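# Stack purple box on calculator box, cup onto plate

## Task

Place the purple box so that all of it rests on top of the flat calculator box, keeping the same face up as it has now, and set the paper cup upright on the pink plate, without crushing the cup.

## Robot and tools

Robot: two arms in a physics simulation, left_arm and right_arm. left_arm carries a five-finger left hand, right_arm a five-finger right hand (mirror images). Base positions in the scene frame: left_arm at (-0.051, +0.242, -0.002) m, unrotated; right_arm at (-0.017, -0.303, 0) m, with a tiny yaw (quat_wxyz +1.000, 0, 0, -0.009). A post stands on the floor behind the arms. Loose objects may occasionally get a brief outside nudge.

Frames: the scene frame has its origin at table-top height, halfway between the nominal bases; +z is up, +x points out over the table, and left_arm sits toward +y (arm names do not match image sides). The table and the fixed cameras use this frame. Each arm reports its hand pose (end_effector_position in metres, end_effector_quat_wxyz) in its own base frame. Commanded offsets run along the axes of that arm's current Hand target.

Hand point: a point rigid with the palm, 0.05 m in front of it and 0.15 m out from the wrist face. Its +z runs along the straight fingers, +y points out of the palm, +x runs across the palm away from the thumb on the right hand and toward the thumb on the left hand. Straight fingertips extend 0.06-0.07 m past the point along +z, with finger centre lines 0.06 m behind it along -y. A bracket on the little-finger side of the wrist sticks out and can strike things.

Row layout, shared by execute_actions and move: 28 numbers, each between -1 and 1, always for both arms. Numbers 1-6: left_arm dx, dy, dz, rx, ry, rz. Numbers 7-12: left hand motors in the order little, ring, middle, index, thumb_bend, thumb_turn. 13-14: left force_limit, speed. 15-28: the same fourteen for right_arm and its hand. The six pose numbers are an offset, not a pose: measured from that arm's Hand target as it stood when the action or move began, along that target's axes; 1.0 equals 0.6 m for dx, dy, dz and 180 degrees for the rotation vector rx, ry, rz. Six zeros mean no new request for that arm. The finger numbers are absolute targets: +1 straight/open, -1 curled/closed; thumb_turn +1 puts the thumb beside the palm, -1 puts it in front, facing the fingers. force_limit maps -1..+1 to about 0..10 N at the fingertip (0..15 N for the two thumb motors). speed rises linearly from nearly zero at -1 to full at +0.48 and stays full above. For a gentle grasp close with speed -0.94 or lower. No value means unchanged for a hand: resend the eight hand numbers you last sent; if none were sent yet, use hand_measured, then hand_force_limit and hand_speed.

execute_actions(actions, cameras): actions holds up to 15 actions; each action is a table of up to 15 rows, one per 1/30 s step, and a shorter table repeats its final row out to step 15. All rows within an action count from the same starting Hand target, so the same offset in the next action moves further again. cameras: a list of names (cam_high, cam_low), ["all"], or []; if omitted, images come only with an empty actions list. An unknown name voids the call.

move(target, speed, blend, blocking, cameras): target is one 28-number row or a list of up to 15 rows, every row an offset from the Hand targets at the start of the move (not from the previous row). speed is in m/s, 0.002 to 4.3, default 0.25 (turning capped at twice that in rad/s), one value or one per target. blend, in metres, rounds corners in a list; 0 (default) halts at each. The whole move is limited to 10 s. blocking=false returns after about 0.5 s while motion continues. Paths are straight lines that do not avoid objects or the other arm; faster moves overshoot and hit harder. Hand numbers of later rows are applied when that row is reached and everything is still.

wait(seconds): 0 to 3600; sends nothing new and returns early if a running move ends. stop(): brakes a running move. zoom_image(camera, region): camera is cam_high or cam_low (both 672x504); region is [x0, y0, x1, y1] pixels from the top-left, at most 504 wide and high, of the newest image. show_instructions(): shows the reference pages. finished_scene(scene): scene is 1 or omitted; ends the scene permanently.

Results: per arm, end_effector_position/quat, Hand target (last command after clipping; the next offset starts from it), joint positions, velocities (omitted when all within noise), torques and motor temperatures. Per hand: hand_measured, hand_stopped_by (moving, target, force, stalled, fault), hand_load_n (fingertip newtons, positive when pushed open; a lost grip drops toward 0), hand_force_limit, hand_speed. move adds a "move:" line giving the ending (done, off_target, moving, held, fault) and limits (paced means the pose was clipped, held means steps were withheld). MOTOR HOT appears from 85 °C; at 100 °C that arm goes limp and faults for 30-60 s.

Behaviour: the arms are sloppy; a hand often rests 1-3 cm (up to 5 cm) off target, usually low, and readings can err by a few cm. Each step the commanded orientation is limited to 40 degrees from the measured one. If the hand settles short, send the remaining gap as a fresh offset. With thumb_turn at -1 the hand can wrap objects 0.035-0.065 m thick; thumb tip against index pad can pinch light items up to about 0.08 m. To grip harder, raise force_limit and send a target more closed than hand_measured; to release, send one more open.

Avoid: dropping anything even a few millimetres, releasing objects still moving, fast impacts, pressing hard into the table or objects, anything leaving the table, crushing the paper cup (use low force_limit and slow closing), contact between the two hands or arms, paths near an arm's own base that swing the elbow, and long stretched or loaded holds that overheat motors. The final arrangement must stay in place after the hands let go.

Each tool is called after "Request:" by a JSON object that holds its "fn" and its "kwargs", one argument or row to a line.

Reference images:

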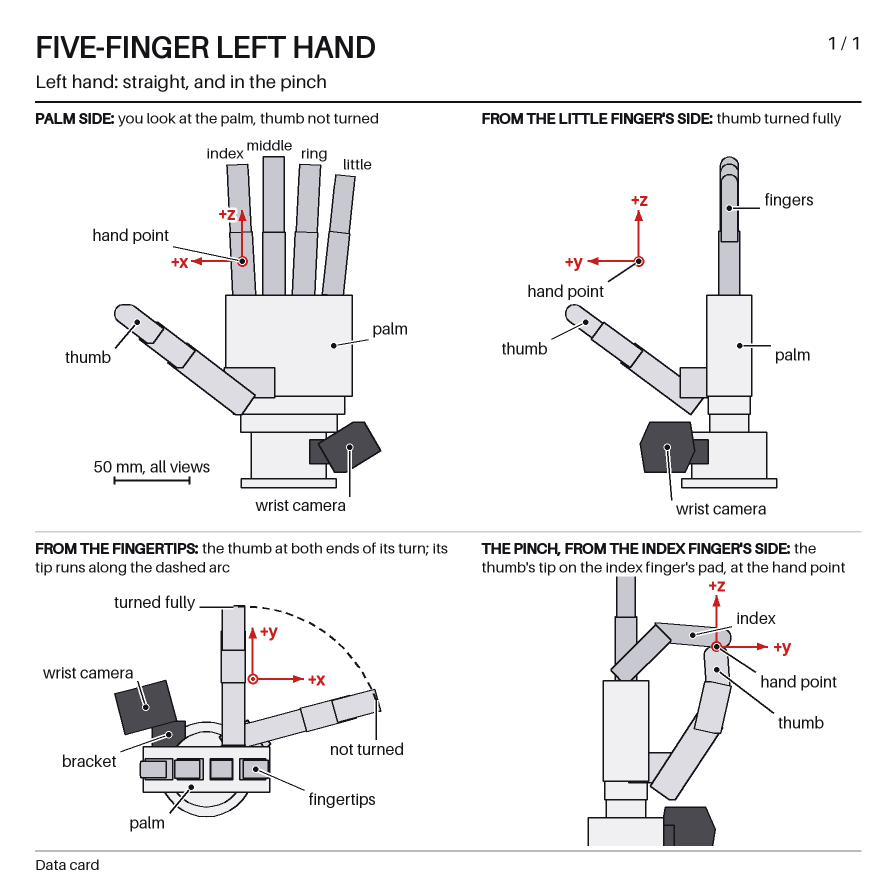

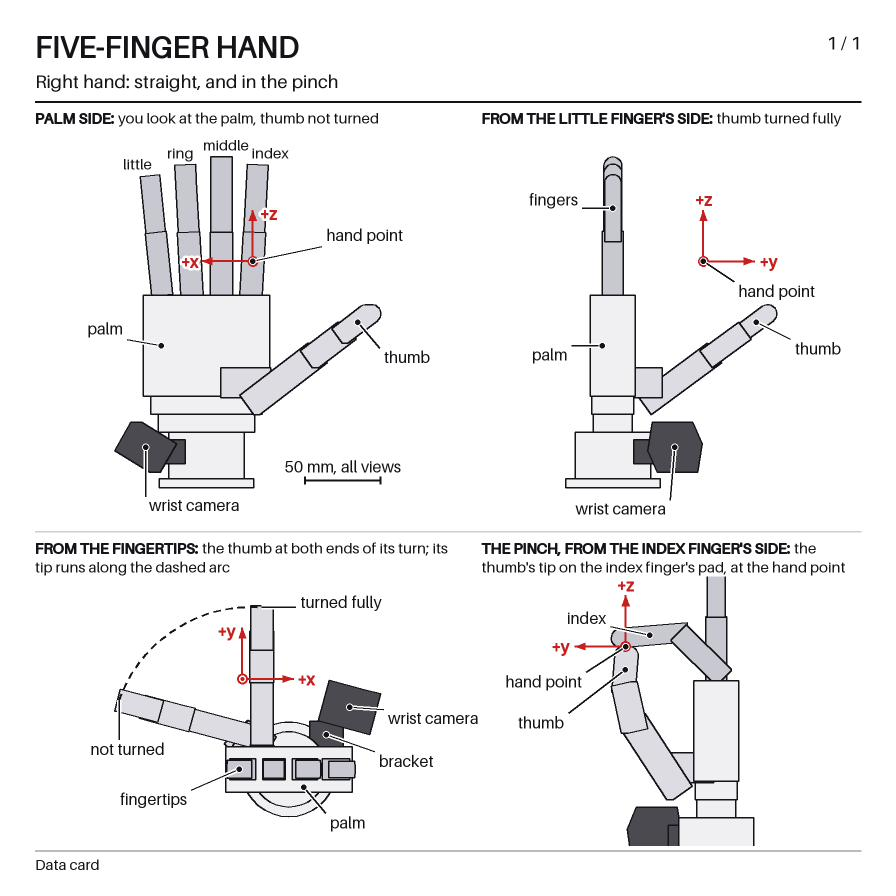

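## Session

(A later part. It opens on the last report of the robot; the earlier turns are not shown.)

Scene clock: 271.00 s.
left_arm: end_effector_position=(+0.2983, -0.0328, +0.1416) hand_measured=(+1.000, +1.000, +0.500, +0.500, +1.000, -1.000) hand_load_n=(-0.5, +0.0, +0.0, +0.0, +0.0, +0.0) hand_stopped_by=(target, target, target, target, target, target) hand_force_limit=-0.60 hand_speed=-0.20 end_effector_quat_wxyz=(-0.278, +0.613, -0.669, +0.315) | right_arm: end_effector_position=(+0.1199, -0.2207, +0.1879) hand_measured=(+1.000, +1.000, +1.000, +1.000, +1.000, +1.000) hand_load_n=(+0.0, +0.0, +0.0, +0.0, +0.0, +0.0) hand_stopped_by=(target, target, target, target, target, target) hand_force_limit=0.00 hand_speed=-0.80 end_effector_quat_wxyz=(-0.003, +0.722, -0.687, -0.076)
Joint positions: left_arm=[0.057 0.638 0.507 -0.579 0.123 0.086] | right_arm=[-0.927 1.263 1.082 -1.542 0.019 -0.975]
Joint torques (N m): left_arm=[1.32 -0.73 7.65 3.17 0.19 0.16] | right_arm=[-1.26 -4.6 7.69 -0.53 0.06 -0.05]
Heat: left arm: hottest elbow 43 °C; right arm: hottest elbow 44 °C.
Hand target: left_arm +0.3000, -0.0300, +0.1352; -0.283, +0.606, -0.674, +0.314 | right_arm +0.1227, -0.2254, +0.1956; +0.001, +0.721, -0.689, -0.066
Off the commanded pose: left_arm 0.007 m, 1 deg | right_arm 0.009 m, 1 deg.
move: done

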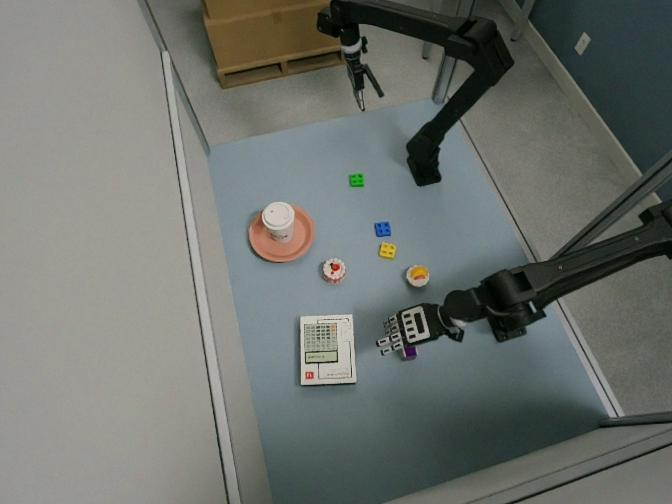

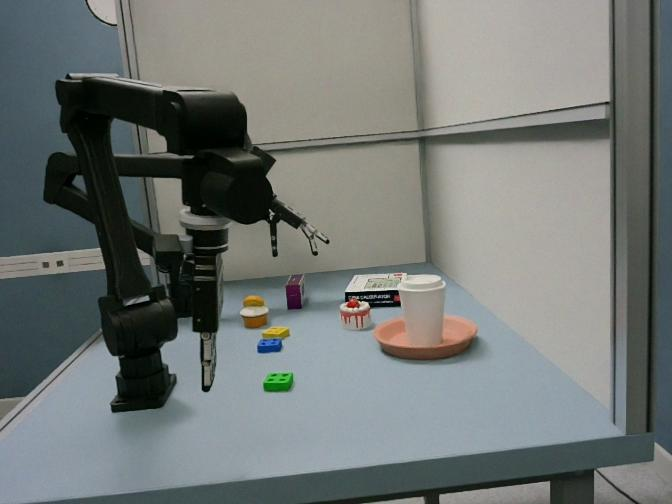

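Request:
{"fn": "move", "kwargs": {
  "target": [-0.0057,0.0835,0.0562,0,0,0,1,1,0.5,0.5,1,-1,-0.6,-0.2,0,0,0,0,0,0,1,1,1,1,1,1,0,-0.8],
  "speed": 0.08,
  "cameras": ["all"]
}}

Request:
{"fn": "zoom_image", "kwargs": {
  "camera": "cam_high",
  "region": [360, 250, 500, 370]
}}

Request:
{"fn": "zoom_image", "kwargs": {
  "camera": "cam_low",
  "region": [240, 200, 360, 320]
}}

Scene clock: 275.67 s.
left_arm: end_effector_position=(+0.2938, -0.0288, +0.0812) hand_measured=(+1.000, +1.000, +0.500, +0.500, +1.000, -1.000) hand_load_n=(+0.0, +0.0, +0.0, +0.0, +0.0, +0.0) hand_stopped_by=(target, target, target, target, target, target) hand_force_limit=-0.60 hand_speed=-0.20 end_effector_quat_wxyz=(-0.278, +0.614, -0.668, +0.316) | right_arm: end_effector_position=(+0.1199, -0.2207, +0.1879) hand_measured=(+1.000, +1.000, +1.000, +1.000, +1.000, +1.000) hand_load_n=(+0.0, -0.5, +0.0, +0.0, +0.0, +0.0) hand_stopped_by=(target, target, target, target, target, target) hand_force_limit=0.00 hand_speed=-0.80 end_effector_quat_wxyz=(-0.003, +0.722, -0.687, -0.076)
Joint positions: left_arm=[0.08 0.681 0.358 -0.389 0.141 0.098] | right_arm=[-0.927 1.263 1.082 -1.542 0.019 -0.975]
Joint torques (N m): left_arm=[1.32 -0.79 7.38 3.17 0.2 0.19] | right_arm=[-1.9 -4.72 7.79 -0.46 0.02 -0.03]
Heat: left arm: hottest elbow 43 °C; right arm: hottest elbow 44 °C.
Hand target: left_arm +0.2941, -0.0260, +0.0752; -0.283, +0.606, -0.674, +0.314 | right_arm +0.1227, -0.2254, +0.1956; +0.001, +0.721, -0.689, -0.066
Off the commanded pose: left_arm 0.007 m, 1 deg | right_arm 0.009 m, 1 deg.
move: done

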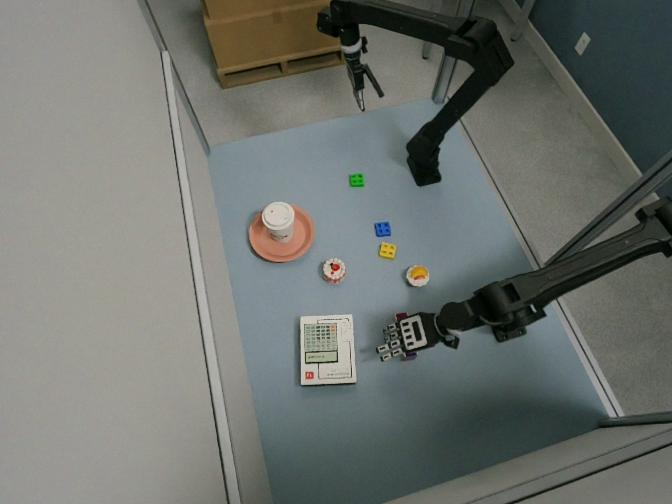

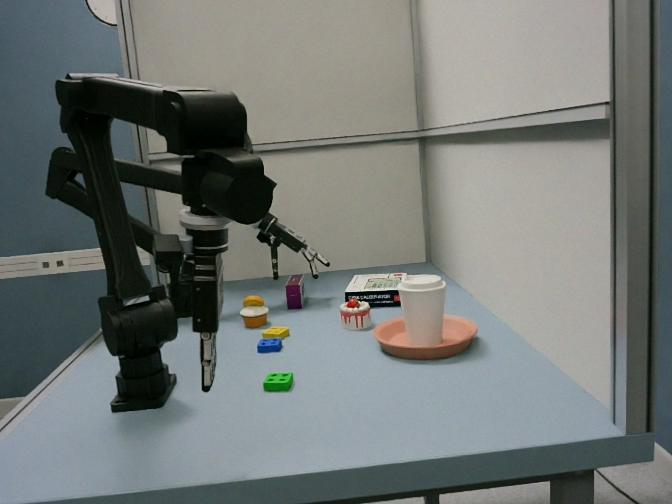

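Scaled by 3.600.

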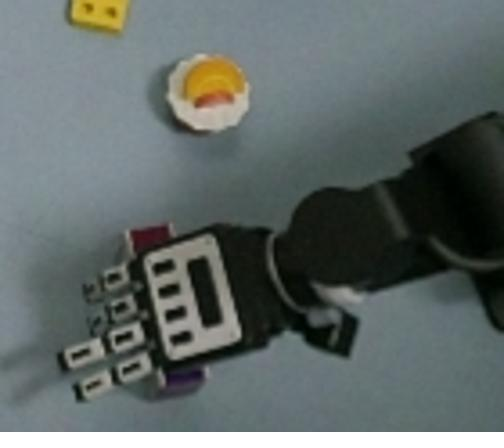

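Scaled by 4.200.

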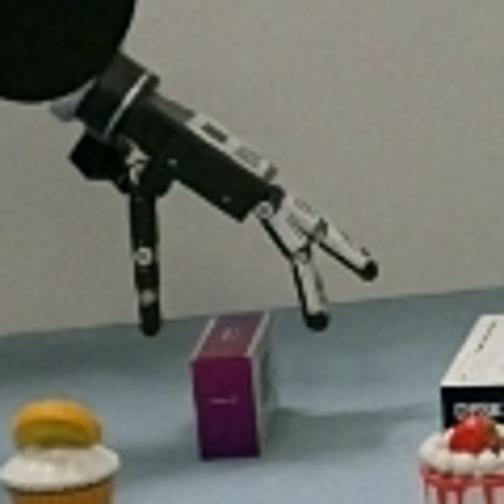

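Request:
{"fn": "move", "kwargs": {
  "target": [0,0.0434,0.0364,0,0,0,1,1,0.5,0.5,1,-1,-0.6,-0.2,0,0,0,0,0,0,1,1,1,1,1,1,0,-0.8],
  "speed": 0.06,
  "cameras": ["all"]
}}

Request:
{"fn": "zoom_image", "kwargs": {
  "camera": "cam_low",
  "region": [240, 220, 360, 340]
}}

Scene clock: 281.67 s.
left_arm: end_effector_position=(+0.2945, -0.0285, +0.0467) hand_measured=(+1.000, +1.000, +0.500, +0.500, +1.000, -1.000) hand_load_n=(+0.0, -0.5, +0.0, +0.0, +0.0, +0.0) hand_stopped_by=(target, target, target, target, target, target) hand_force_limit=-0.60 hand_speed=-0.20 end_effector_quat_wxyz=(-0.278, +0.614, -0.668, +0.315) | right_arm: end_effector_position=(+0.1199, -0.2207, +0.1879) hand_measured=(+1.000, +1.000, +1.000, +1.000, +1.000, +1.000) hand_load_n=(+0.0, +0.0, +0.0, +0.0, +0.0, +0.0) hand_stopped_by=(target, target, target, target, target, target) hand_force_limit=0.00 hand_speed=-0.80 end_effector_quat_wxyz=(-0.003, +0.722, -0.687, -0.076)
Joint positions: left_arm=[0.081 0.757 0.285 -0.24 0.141 0.1] | right_arm=[-0.927 1.263 1.082 -1.542 0.019 -0.975]
Joint torques (N m): left_arm=[1.26 -1.08 6.97 3.15 0.2 0.19] | right_arm=[-1.85 -4.78 7.68 -0.5 0.02 -0.06]
Heat: left arm: hottest elbow 43 °C; right arm: hottest elbow 44 °C.
Hand target: left_arm +0.2940, -0.0260, +0.0412; -0.283, +0.606, -0.674, +0.314 | right_arm +0.1227, -0.2254, +0.1956; +0.001, +0.721, -0.689, -0.066
Off the commanded pose: left_arm 0.006 m, 1 deg | right_arm 0.009 m, 1 deg.
move: done

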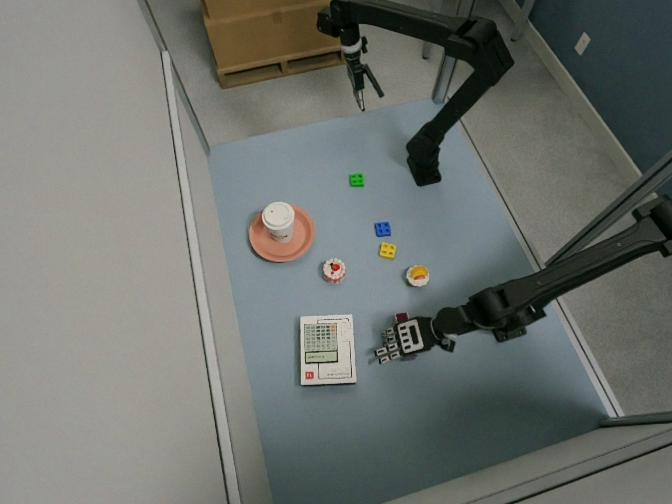

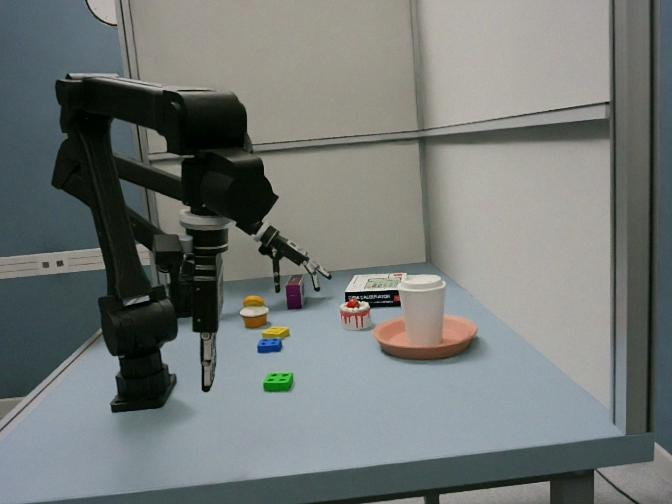

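Scaled by 4.200.

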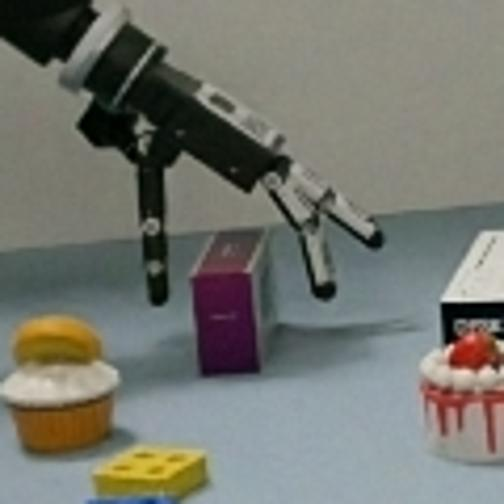

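Request:
{"fn": "move", "kwargs": {
  "target": [0,0,0,0,0,0,1,1,-0.2,-0.2,-0.2,-1,-0.5,-0.92,0,0,0,0,0,0,1,1,1,1,1,1,0,-0.8],
  "cameras": ["all"]
}}

Request:
{"fn": "zoom_image", "kwargs": {
  "camera": "cam_low",
  "region": [240, 220, 360, 340]
}}

Request:
{"fn": "zoom_image", "kwargs": {
  "camera": "cam_high",
  "region": [360, 250, 500, 370]
}}

Scene clock: 289.53 s.
left_arm: end_effector_position=(+0.2945, -0.0285, +0.0466) hand_measured=(+1.000, +1.000, -0.074, -0.112, +0.706, -1.000) hand_load_n=(+0.0, +0.0, +2.5, +3.0, +5.5, +0.0) hand_stopped_by=(target, target, force, force, force, target) hand_force_limit=-0.50 hand_speed=-0.92 end_effector_quat_wxyz=(-0.278, +0.614, -0.668, +0.315) | right_arm: end_effector_position=(+0.1199, -0.2207, +0.1879) hand_measured=(+1.000, +1.000, +1.000, +1.000, +1.000, +1.000) hand_load_n=(+0.0, +0.0, +0.0, +0.0, +0.0, +0.0) hand_stopped_by=(target, target, target, target, target, target) hand_force_limit=0.00 hand_speed=-0.80 end_effector_quat_wxyz=(-0.003, +0.722, -0.687, -0.076)
Joint positions: left_arm=[0.081 0.758 0.285 -0.24 0.141 0.1] | right_arm=[-0.927 1.263 1.082 -1.542 0.019 -0.975]
Joint torques (N m): left_arm=[1.26 -1.08 6.95 3.15 0.19 0.19] | right_arm=[-1.32 -4.66 7.76 -0.58 0.04 -0.07]
Heat: left arm: hottest elbow 43 °C; right arm: hottest elbow 44 °C.
Hand target: left_arm +0.2940, -0.0260, +0.0412; -0.283, +0.606, -0.674, +0.314 | right_arm +0.1227, -0.2254, +0.1956; +0.001, +0.721, -0.689, -0.066
Off the commanded pose: left_arm 0.006 m, 1 deg | right_arm 0.009 m, 1 deg.
move: done

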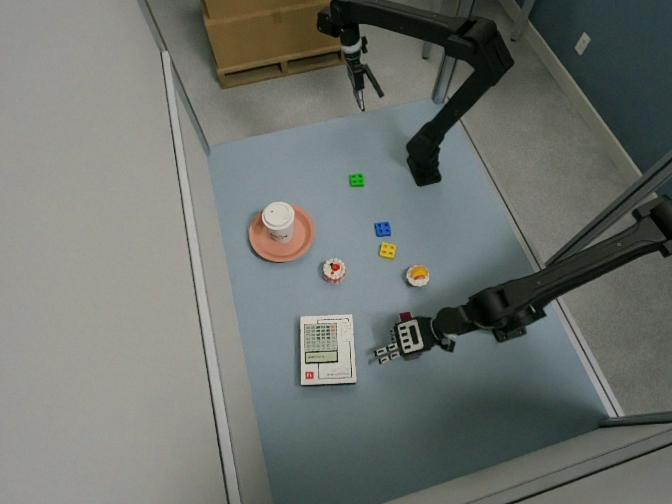

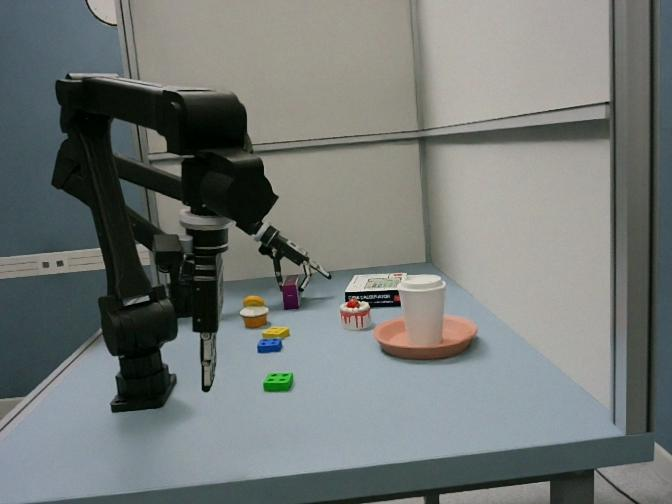

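Scaled by 4.200.

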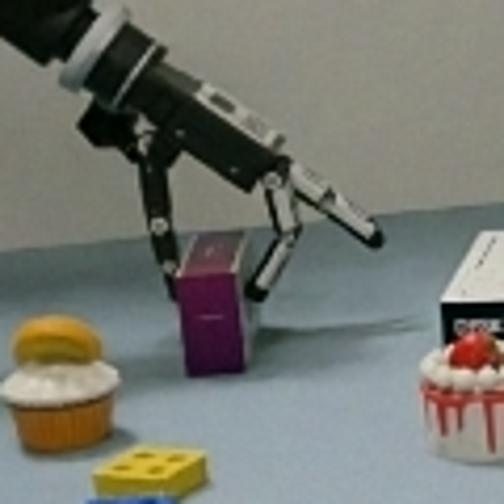

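Scaled by 3.600.

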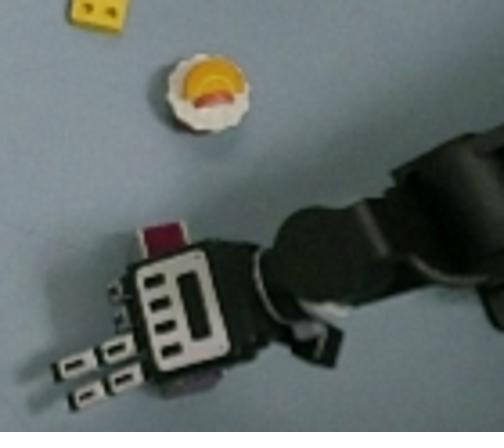

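Request:
{"fn": "move", "kwargs": {
  "target": [0,-0.1149,-0.0964,0,0,0,1,1,-0.2,-0.2,-0.2,-1,-0.5,-0.92,0,0,0,0,0,0,1,1,1,1,1,1,0,-0.8],
  "speed": 0.07,
  "cameras": ["all"]
}}

Request:
{"fn": "zoom_image", "kwargs": {
  "camera": "cam_low",
  "region": [240, 200, 360, 320]
}}

Scene clock: 300.80 s.
left_arm: end_effector_position=(+0.2807, -0.0293, +0.1023) hand_measured=(+1.000, +1.000, -0.074, -0.112, +0.706, -1.000) hand_load_n=(+0.0, +0.0, +2.5, +2.5, +6.0, +0.0) hand_stopped_by=(target, target, force, force, force, target) hand_force_limit=-0.50 hand_speed=-0.92 end_effector_quat_wxyz=(-0.261, +0.621, -0.675, +0.301) | right_arm: end_effector_position=(+0.1199, -0.2207, +0.1879) hand_measured=(+1.000, +1.000, +1.000, +1.000, +1.000, +1.000) hand_load_n=(+0.0, +0.0, +0.0, +0.0, +0.0, +0.0) hand_stopped_by=(target, target, target, target, target, target) hand_force_limit=0.00 hand_speed=-0.80 end_effector_quat_wxyz=(-0.003, +0.722, -0.687, -0.076)
Joint positions: left_arm=[0.081 0.634 0.422 -0.548 0.141 0.105] | right_arm=[-0.927 1.263 1.082 -1.542 0.019 -0.975]
Joint torques (N m): left_arm=[1.08 -1.67 12.48 1.62 0.12 0.16] | right_arm=[-1.38 -4.78 7.72 -0.53 0 -0.06]
Heat: left arm: hottest elbow 43 °C; right arm: hottest elbow 44 °C.
Hand target: left_arm +0.2940, -0.0259, +0.1311; -0.282, +0.606, -0.674, +0.314 | right_arm +0.1227, -0.2254, +0.1956; +0.001, +0.721, -0.689, -0.066
Off the commanded pose: left_arm 0.032 m, 3 deg | right_arm 0.009 m, 1 deg.
move: off_target (left_arm)

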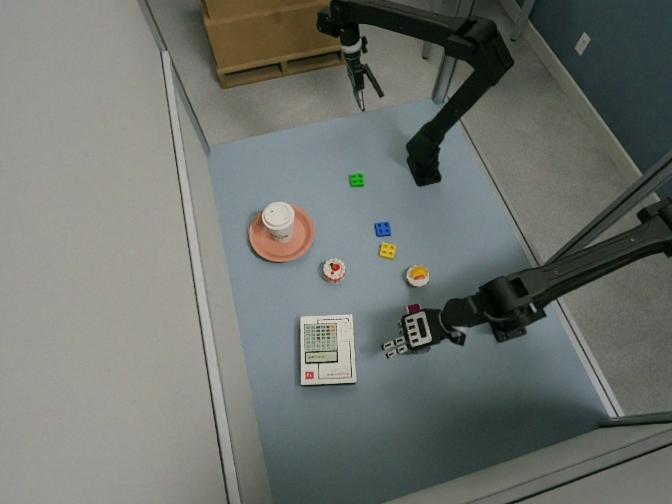

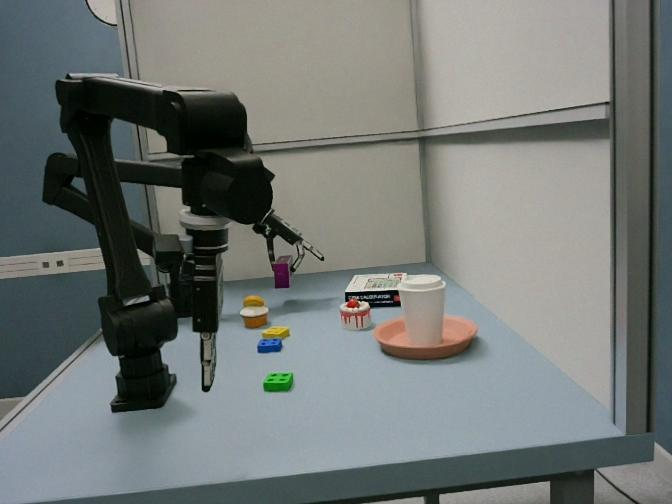

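Scaled by 4.200.

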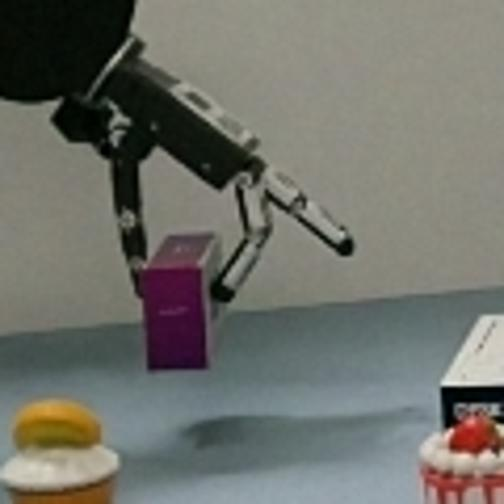

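Request:
{"fn": "move", "kwargs": {
  "target": [0.0123,-0.2723,0.283,0,0,0,1,1,-0.2,-0.2,-0.2,-1,-0.5,-0.92,0,0,0,0,0,0,1,1,1,1,1,1,0,-0.8],
  "speed": 0.1,
  "cameras": ["all"]
}}

Request:
{"fn": "zoom_image", "kwargs": {
  "camera": "cam_low",
  "region": [300, 180, 460, 340]
}}

Request:
{"fn": "zoom_image", "kwargs": {
  "camera": "cam_high",
  "region": [270, 270, 410, 410]
}}

Scene clock: 307.90 s.
left_arm: end_effector_position=(+0.5002, -0.0510, +0.1246) hand_measured=(+1.000, +1.000, -0.074, -0.112, +0.706, -1.000) hand_load_n=(+0.0, +0.0, +2.5, +2.0, +6.0, +0.0) hand_stopped_by=(target, target, force, force, force, target) hand_force_limit=-0.50 hand_speed=-0.92 end_effector_quat_wxyz=(+0.268, -0.609, +0.688, -0.289) | right_arm: end_effector_position=(+0.1199, -0.2207, +0.1879) hand_measured=(+1.000, +1.000, +1.000, +1.000, +1.000, +1.000) hand_load_n=(+0.0, +0.0, +0.0, +0.0, +0.0, +0.0) hand_stopped_by=(target, target, target, target, target, target) hand_force_limit=0.00 hand_speed=-0.80 end_effector_quat_wxyz=(-0.003, +0.722, -0.687, -0.076)
Joint positions: left_arm=[-0.028 1.35 0.914 -0.326 0.052 0.072] | right_arm=[-0.927 1.263 1.082 -1.542 0.019 -0.975]
Joint torques (N m): left_arm=[-0.09 -8.29 11.81 3.12 -0.05 -0.26] | right_arm=[-1.96 -4.84 7.84 -0.55 0.04 -0.07]
Heat: left arm: hottest elbow 44 °C; right arm: hottest elbow 44 °C.
Hand target: left_arm +0.5270, -0.0581, +0.1470; +0.282, -0.606, +0.674, -0.314 | right_arm +0.1227, -0.2254, +0.1956; +0.001, +0.721, -0.689, -0.066
Off the commanded pose: left_arm 0.036 m, 4 deg | right_arm 0.009 m, 1 deg.
move: off_target (left_arm)

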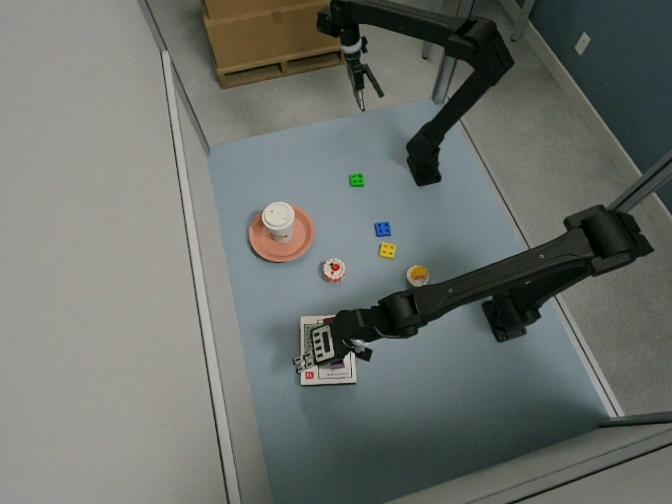

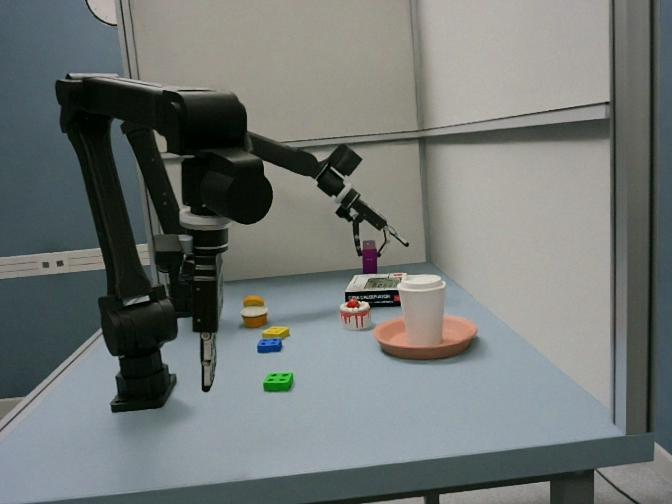

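Scaled by 3.150.

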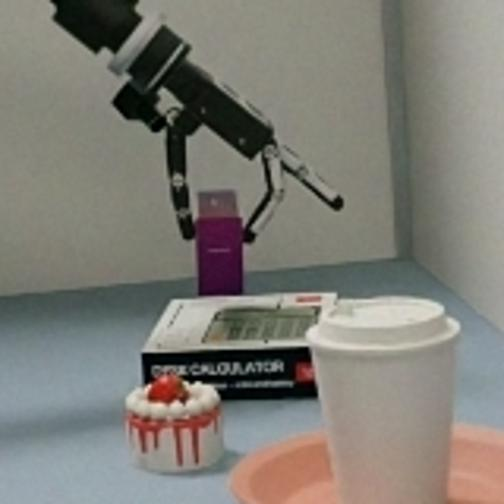

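Scaled by 3.600.

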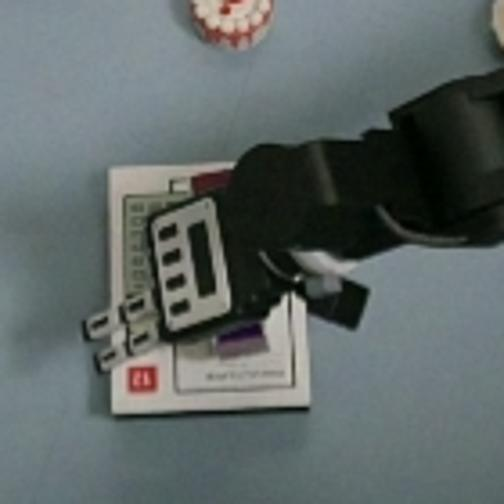

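Request:
{"fn": "move", "kwargs": {
  "target": [-0.0026,-0.016,0.019,0.0194,0,0,1,1,-0.2,-0.2,-0.2,-1,-0.5,-0.92,0,0,0,0,0,0,1,1,1,1,1,1,0,-0.8],
  "speed": 0.05,
  "cameras": ["all"]
}}

Request:
{"fn": "zoom_image", "kwargs": {
  "camera": "cam_low",
  "region": [300, 180, 460, 340]
}}

Request:
{"fn": "zoom_image", "kwargs": {
  "camera": "cam_high",
  "region": [270, 270, 410, 410]
}}

Scene clock: 320.87 s.
left_arm: end_effector_position=(+0.5201, -0.0517, +0.1293) hand_measured=(+1.000, +1.000, -0.074, -0.112, +0.706, -1.000) hand_load_n=(+0.0, +0.0, +2.5, +2.5, +6.0, +0.0) hand_stopped_by=(target, target, force, force, force, target) hand_force_limit=-0.50 hand_speed=-0.92 end_effector_quat_wxyz=(+0.291, -0.599, +0.678, -0.311) | right_arm: end_effector_position=(+0.1199, -0.2207, +0.1879) hand_measured=(+1.000, +1.000, +1.000, +1.000, +1.000, +1.000) hand_load_n=(+0.0, +0.0, +0.0, +0.0, +0.0, +0.0) hand_stopped_by=(target, target, target, target, target, target) hand_force_limit=0.00 hand_speed=-0.80 end_effector_quat_wxyz=(-0.003, +0.722, -0.687, -0.076)
Joint positions: left_arm=[-0.028 1.369 0.914 -0.237 0.052 0.071] | right_arm=[-0.927 1.263 1.082 -1.542 0.019 -0.975]
Joint torques (N m): left_arm=[0.15 -8.53 10.95 3.3 0.13 -0.25] | right_arm=[-1.79 -4.48 7.73 -0.51 0.02 -0.08]
Heat: left arm: hottest elbow 44 °C; right arm: hottest elbow 44 °C.
Hand target: left_arm +0.5420, -0.0581, +0.1471; +0.301, -0.597, +0.664, -0.334 | right_arm +0.1227, -0.2254, +0.1956; +0.001, +0.721, -0.689, -0.066
Off the commanded pose: left_arm 0.029 m, 3 deg | right_arm 0.009 m, 1 deg.
move: off_target (left_arm)

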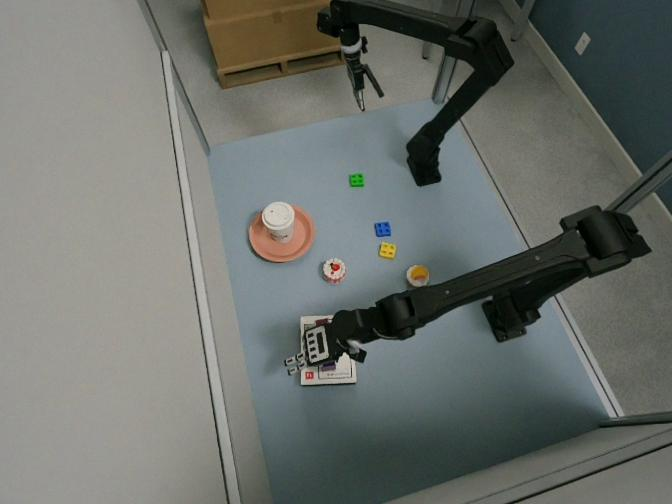

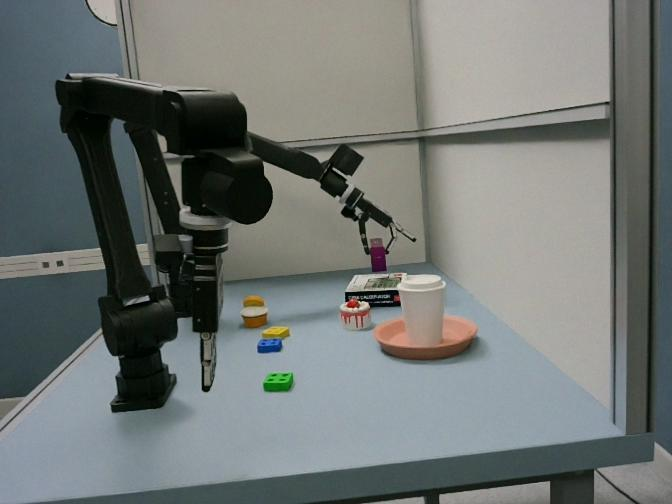

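Scaled by 3.150.

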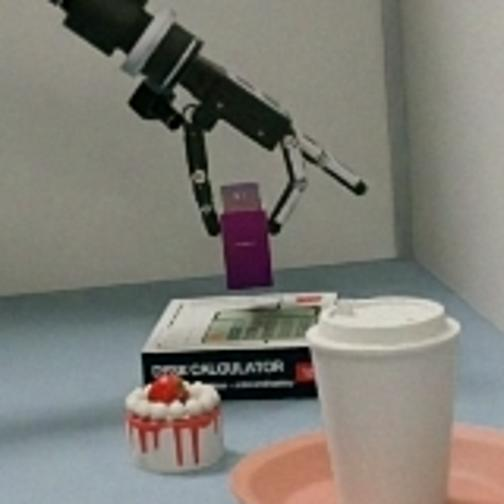

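Scaled by 3.600.

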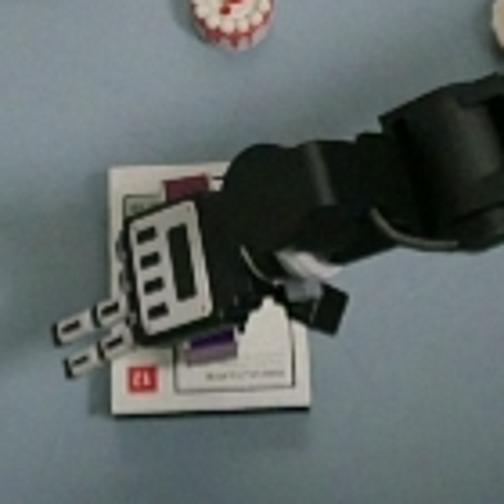

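Request:
{"fn": "move", "kwargs": {
  "target": [-0.0088,0.0925,0.015,-0.0194,0,0,1,1,-0.2,-0.2,-0.2,-1,-0.5,-0.92,0,0,0,0,0,0,1,1,1,1,1,1,0,-0.8],
  "speed": 0.04,
  "cameras": ["all"]
}}

Request:
{"fn": "zoom_image", "kwargs": {
  "camera": "cam_low",
  "region": [300, 180, 460, 340]
}}

Request:
{"fn": "zoom_image", "kwargs": {
  "camera": "cam_high",
  "region": [270, 270, 410, 410]
}}

Scene clock: 332.13 s.
left_arm: end_effector_position=(+0.5153, -0.0514, +0.1043) hand_measured=(+1.000, +1.000, -0.074, -0.112, +0.706, -1.000) hand_load_n=(+0.0, +0.0, +2.5, +2.5, +5.5, +0.0) hand_stopped_by=(target, target, force, force, force, target) hand_force_limit=-0.50 hand_speed=-0.92 end_effector_quat_wxyz=(+0.285, -0.601, +0.680, -0.310) | right_arm: end_effector_position=(+0.1199, -0.2207, +0.1879) hand_measured=(+1.000, +1.000, +1.000, +1.000, +1.000, +1.000) hand_load_n=(+0.0, +0.0, +0.0, +0.0, +0.0, +0.0) hand_stopped_by=(target, target, target, target, target, target) hand_force_limit=0.00 hand_speed=-0.80 end_effector_quat_wxyz=(-0.003, +0.722, -0.687, -0.076)
Joint positions: left_arm=[-0.025 1.396 0.872 -0.18 0.06 0.071] | right_arm=[-0.927 1.263 1.082 -1.542 0.019 -0.975]
Joint torques (N m): left_arm=[1.14 -8.7 6.98 3.28 0.16 -0.12] | right_arm=[-1.79 -4.78 7.79 -0.53 0.06 -0.05]
Heat: left arm: hottest elbow 44 °C; right arm: hottest elbow 44 °C.
Hand target: left_arm +0.5170, -0.0502, +0.0972; +0.283, -0.606, +0.674, -0.314 | right_arm +0.1227, -0.2254, +0.1956; +0.001, +0.721, -0.689, -0.066
Off the commanded pose: left_arm 0.007 m, 1 deg | right_arm 0.009 m, 1 deg.
move: done

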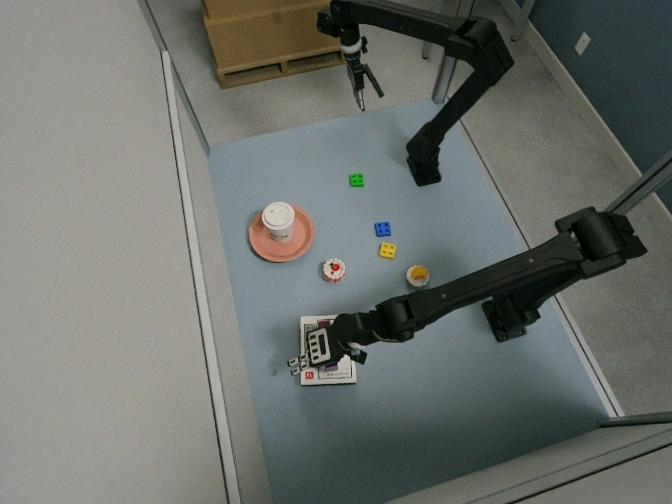

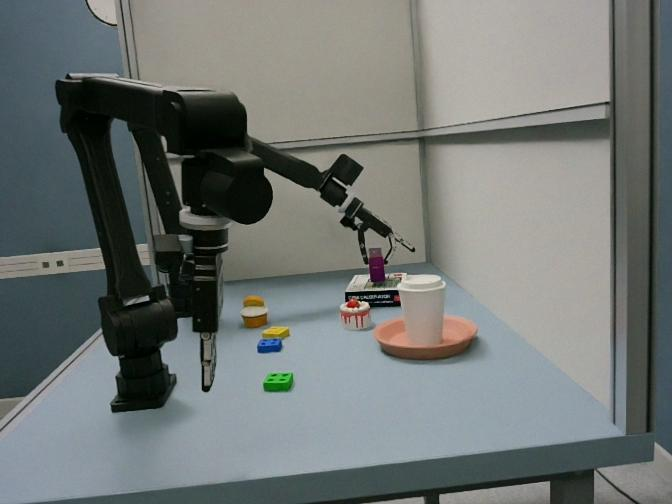

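Scaled by 3.150.

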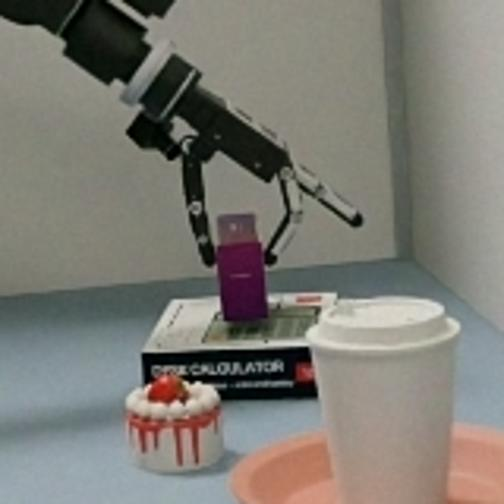

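Scaled by 3.600.

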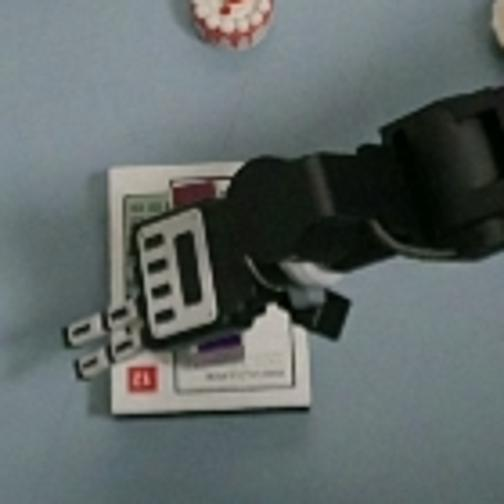

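Request:
{"fn": "move", "kwargs": {
  "target": [0,0.0102,0.0086,0,0,0,1,1,-0.2,-0.2,-0.2,-1,-0.5,-0.92,0,0,0,0,0,0,1,1,1,1,1,1,0,-0.8],
  "speed": 0.03,
  "cameras": ["all"]
}}

Request:
{"fn": "zoom_image", "kwargs": {
  "camera": "cam_low",
  "region": [330, 230, 430, 320]
}}

Scene clock: 339.23 s.
left_arm: end_effector_position=(+0.5149, -0.0514, +0.0953) hand_measured=(+1.000, +1.000, -0.074, -0.112, +0.706, -1.000) hand_load_n=(+0.0, +0.0, +2.5, +2.5, +5.5, +0.0) hand_stopped_by=(target, target, force, force, force, target) hand_force_limit=-0.50 hand_speed=-0.92 end_effector_quat_wxyz=(+0.284, -0.601, +0.680, -0.309) | right_arm: end_effector_position=(+0.1199, -0.2207, +0.1879) hand_measured=(+1.000, +1.000, +1.000, +1.000, +1.000, +1.000) hand_load_n=(+0.0, +0.0, +0.0, +0.0, +0.0, +0.0) hand_stopped_by=(target, target, target, target, target, target) hand_force_limit=0.00 hand_speed=-0.80 end_effector_quat_wxyz=(-0.003, +0.722, -0.687, -0.076)
Joint positions: left_arm=[-0.025 1.41 0.86 -0.157 0.06 0.071] | right_arm=[-0.927 1.263 1.082 -1.542 0.019 -0.975]
Joint torques (N m): left_arm=[1.2 -8.82 6.94 3.29 0.16 -0.12] | right_arm=[-1.49 -4.19 7.75 -0.54 0.04 -0.03]
Heat: left arm: hottest elbow 44 °C; right arm: hottest elbow 44 °C.
Hand target: left_arm +0.5170, -0.0502, +0.0892; +0.283, -0.606, +0.674, -0.314 | right_arm +0.1227, -0.2254, +0.1956; +0.001, +0.721, -0.689, -0.066
Off the commanded pose: left_arm 0.007 m, 1 deg | right_arm 0.009 m, 1 deg.
move: done

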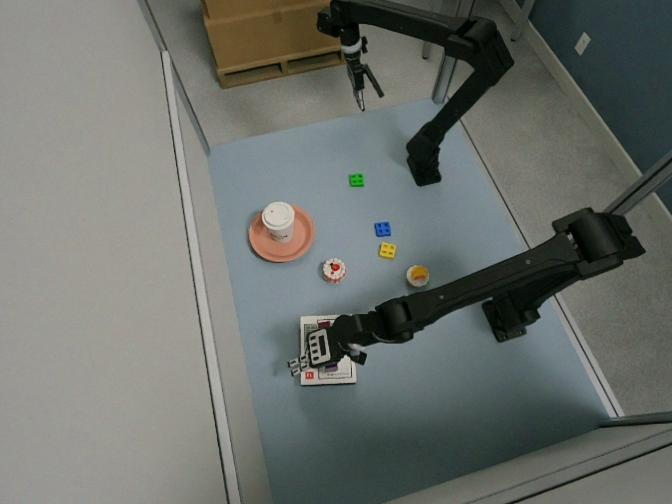

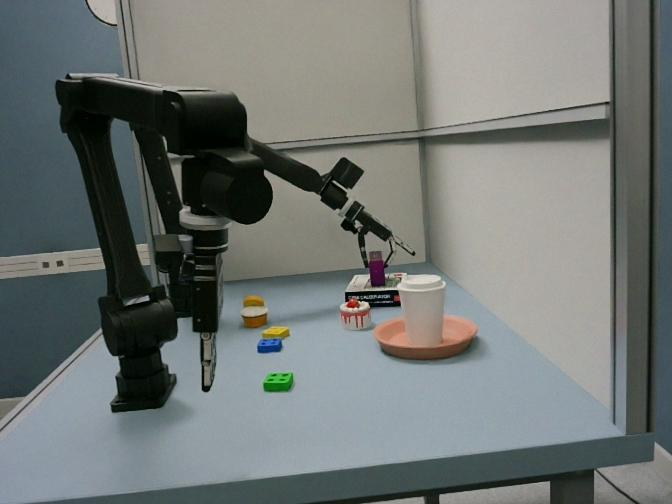

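Scaled by 5.040.

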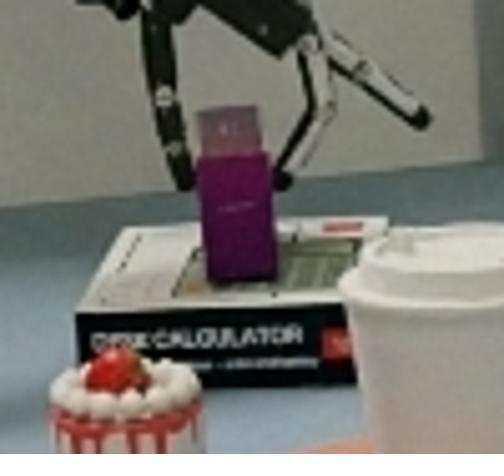

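Request:
{"fn": "move", "kwargs": {
  "target": [0,0.0064,0.0054,0,0,0,1,1,-0.2,-0.2,-0.2,-1,-0.5,-0.92,0,0,0,0,0,0,1,1,1,1,1,1,0,-0.8],
  "speed": 0.03,
  "cameras": ["all"]
}}

Request:
{"fn": "zoom_image", "kwargs": {
  "camera": "cam_low",
  "region": [330, 230, 430, 320]
}}

Scene clock: 341.83 s.
left_arm: end_effector_position=(+0.5156, -0.0517, +0.0915) hand_measured=(+1.000, +1.000, -0.074, -0.112, +0.706, -1.000) hand_load_n=(+0.0, +0.0, +2.5, +2.0, +6.0, +0.0) hand_stopped_by=(target, target, force, force, force, target) hand_force_limit=-0.50 hand_speed=-0.92 end_effector_quat_wxyz=(+0.285, -0.600, +0.680, -0.310) | right_arm: end_effector_position=(+0.1199, -0.2207, +0.1879) hand_measured=(+1.000, +1.000, +1.000, +1.000, +1.000, +1.000) hand_load_n=(+0.0, +0.0, +0.0, +0.0, +0.0, +0.0) hand_stopped_by=(target, target, target, target, target, target) hand_force_limit=0.00 hand_speed=-0.80 end_effector_quat_wxyz=(-0.003, +0.722, -0.687, -0.076)
Joint positions: left_arm=[-0.025 1.417 0.854 -0.14 0.061 0.071] | right_arm=[-0.927 1.263 1.082 -1.542 0.019 -0.975]
Joint torques (N m): left_arm=[1.2 -8.76 6.83 3.28 0.14 -0.12] | right_arm=[-1.38 -4.54 7.76 -0.46 0.03 -0.07]
Heat: left arm: hottest elbow 44 °C; right arm: hottest elbow 44 °C.
Hand target: left_arm +0.5169, -0.0502, +0.0841; +0.282, -0.606, +0.674, -0.314 | right_arm +0.1227, -0.2254, +0.1956; +0.001, +0.721, -0.689, -0.066
Off the commanded pose: left_arm 0.008 m, 1 deg | right_arm 0.009 m, 1 deg.
move: done

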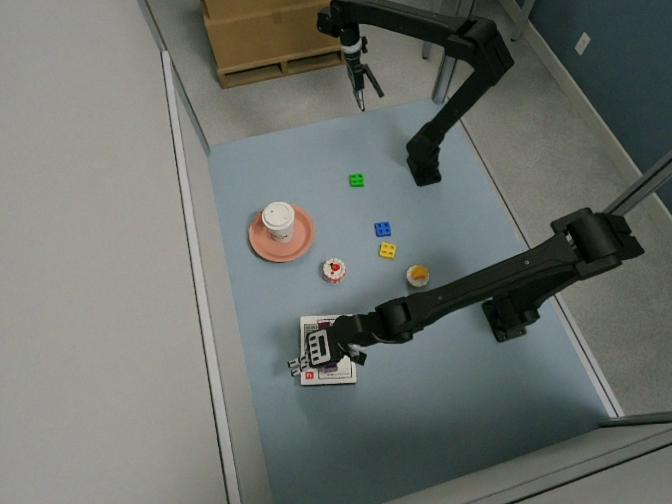

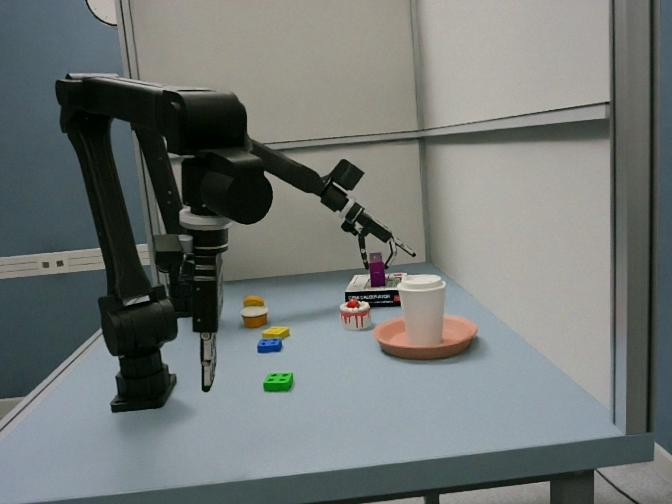

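Scaled by 5.040.

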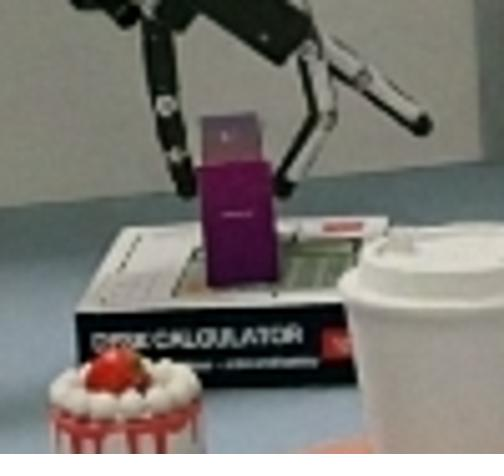

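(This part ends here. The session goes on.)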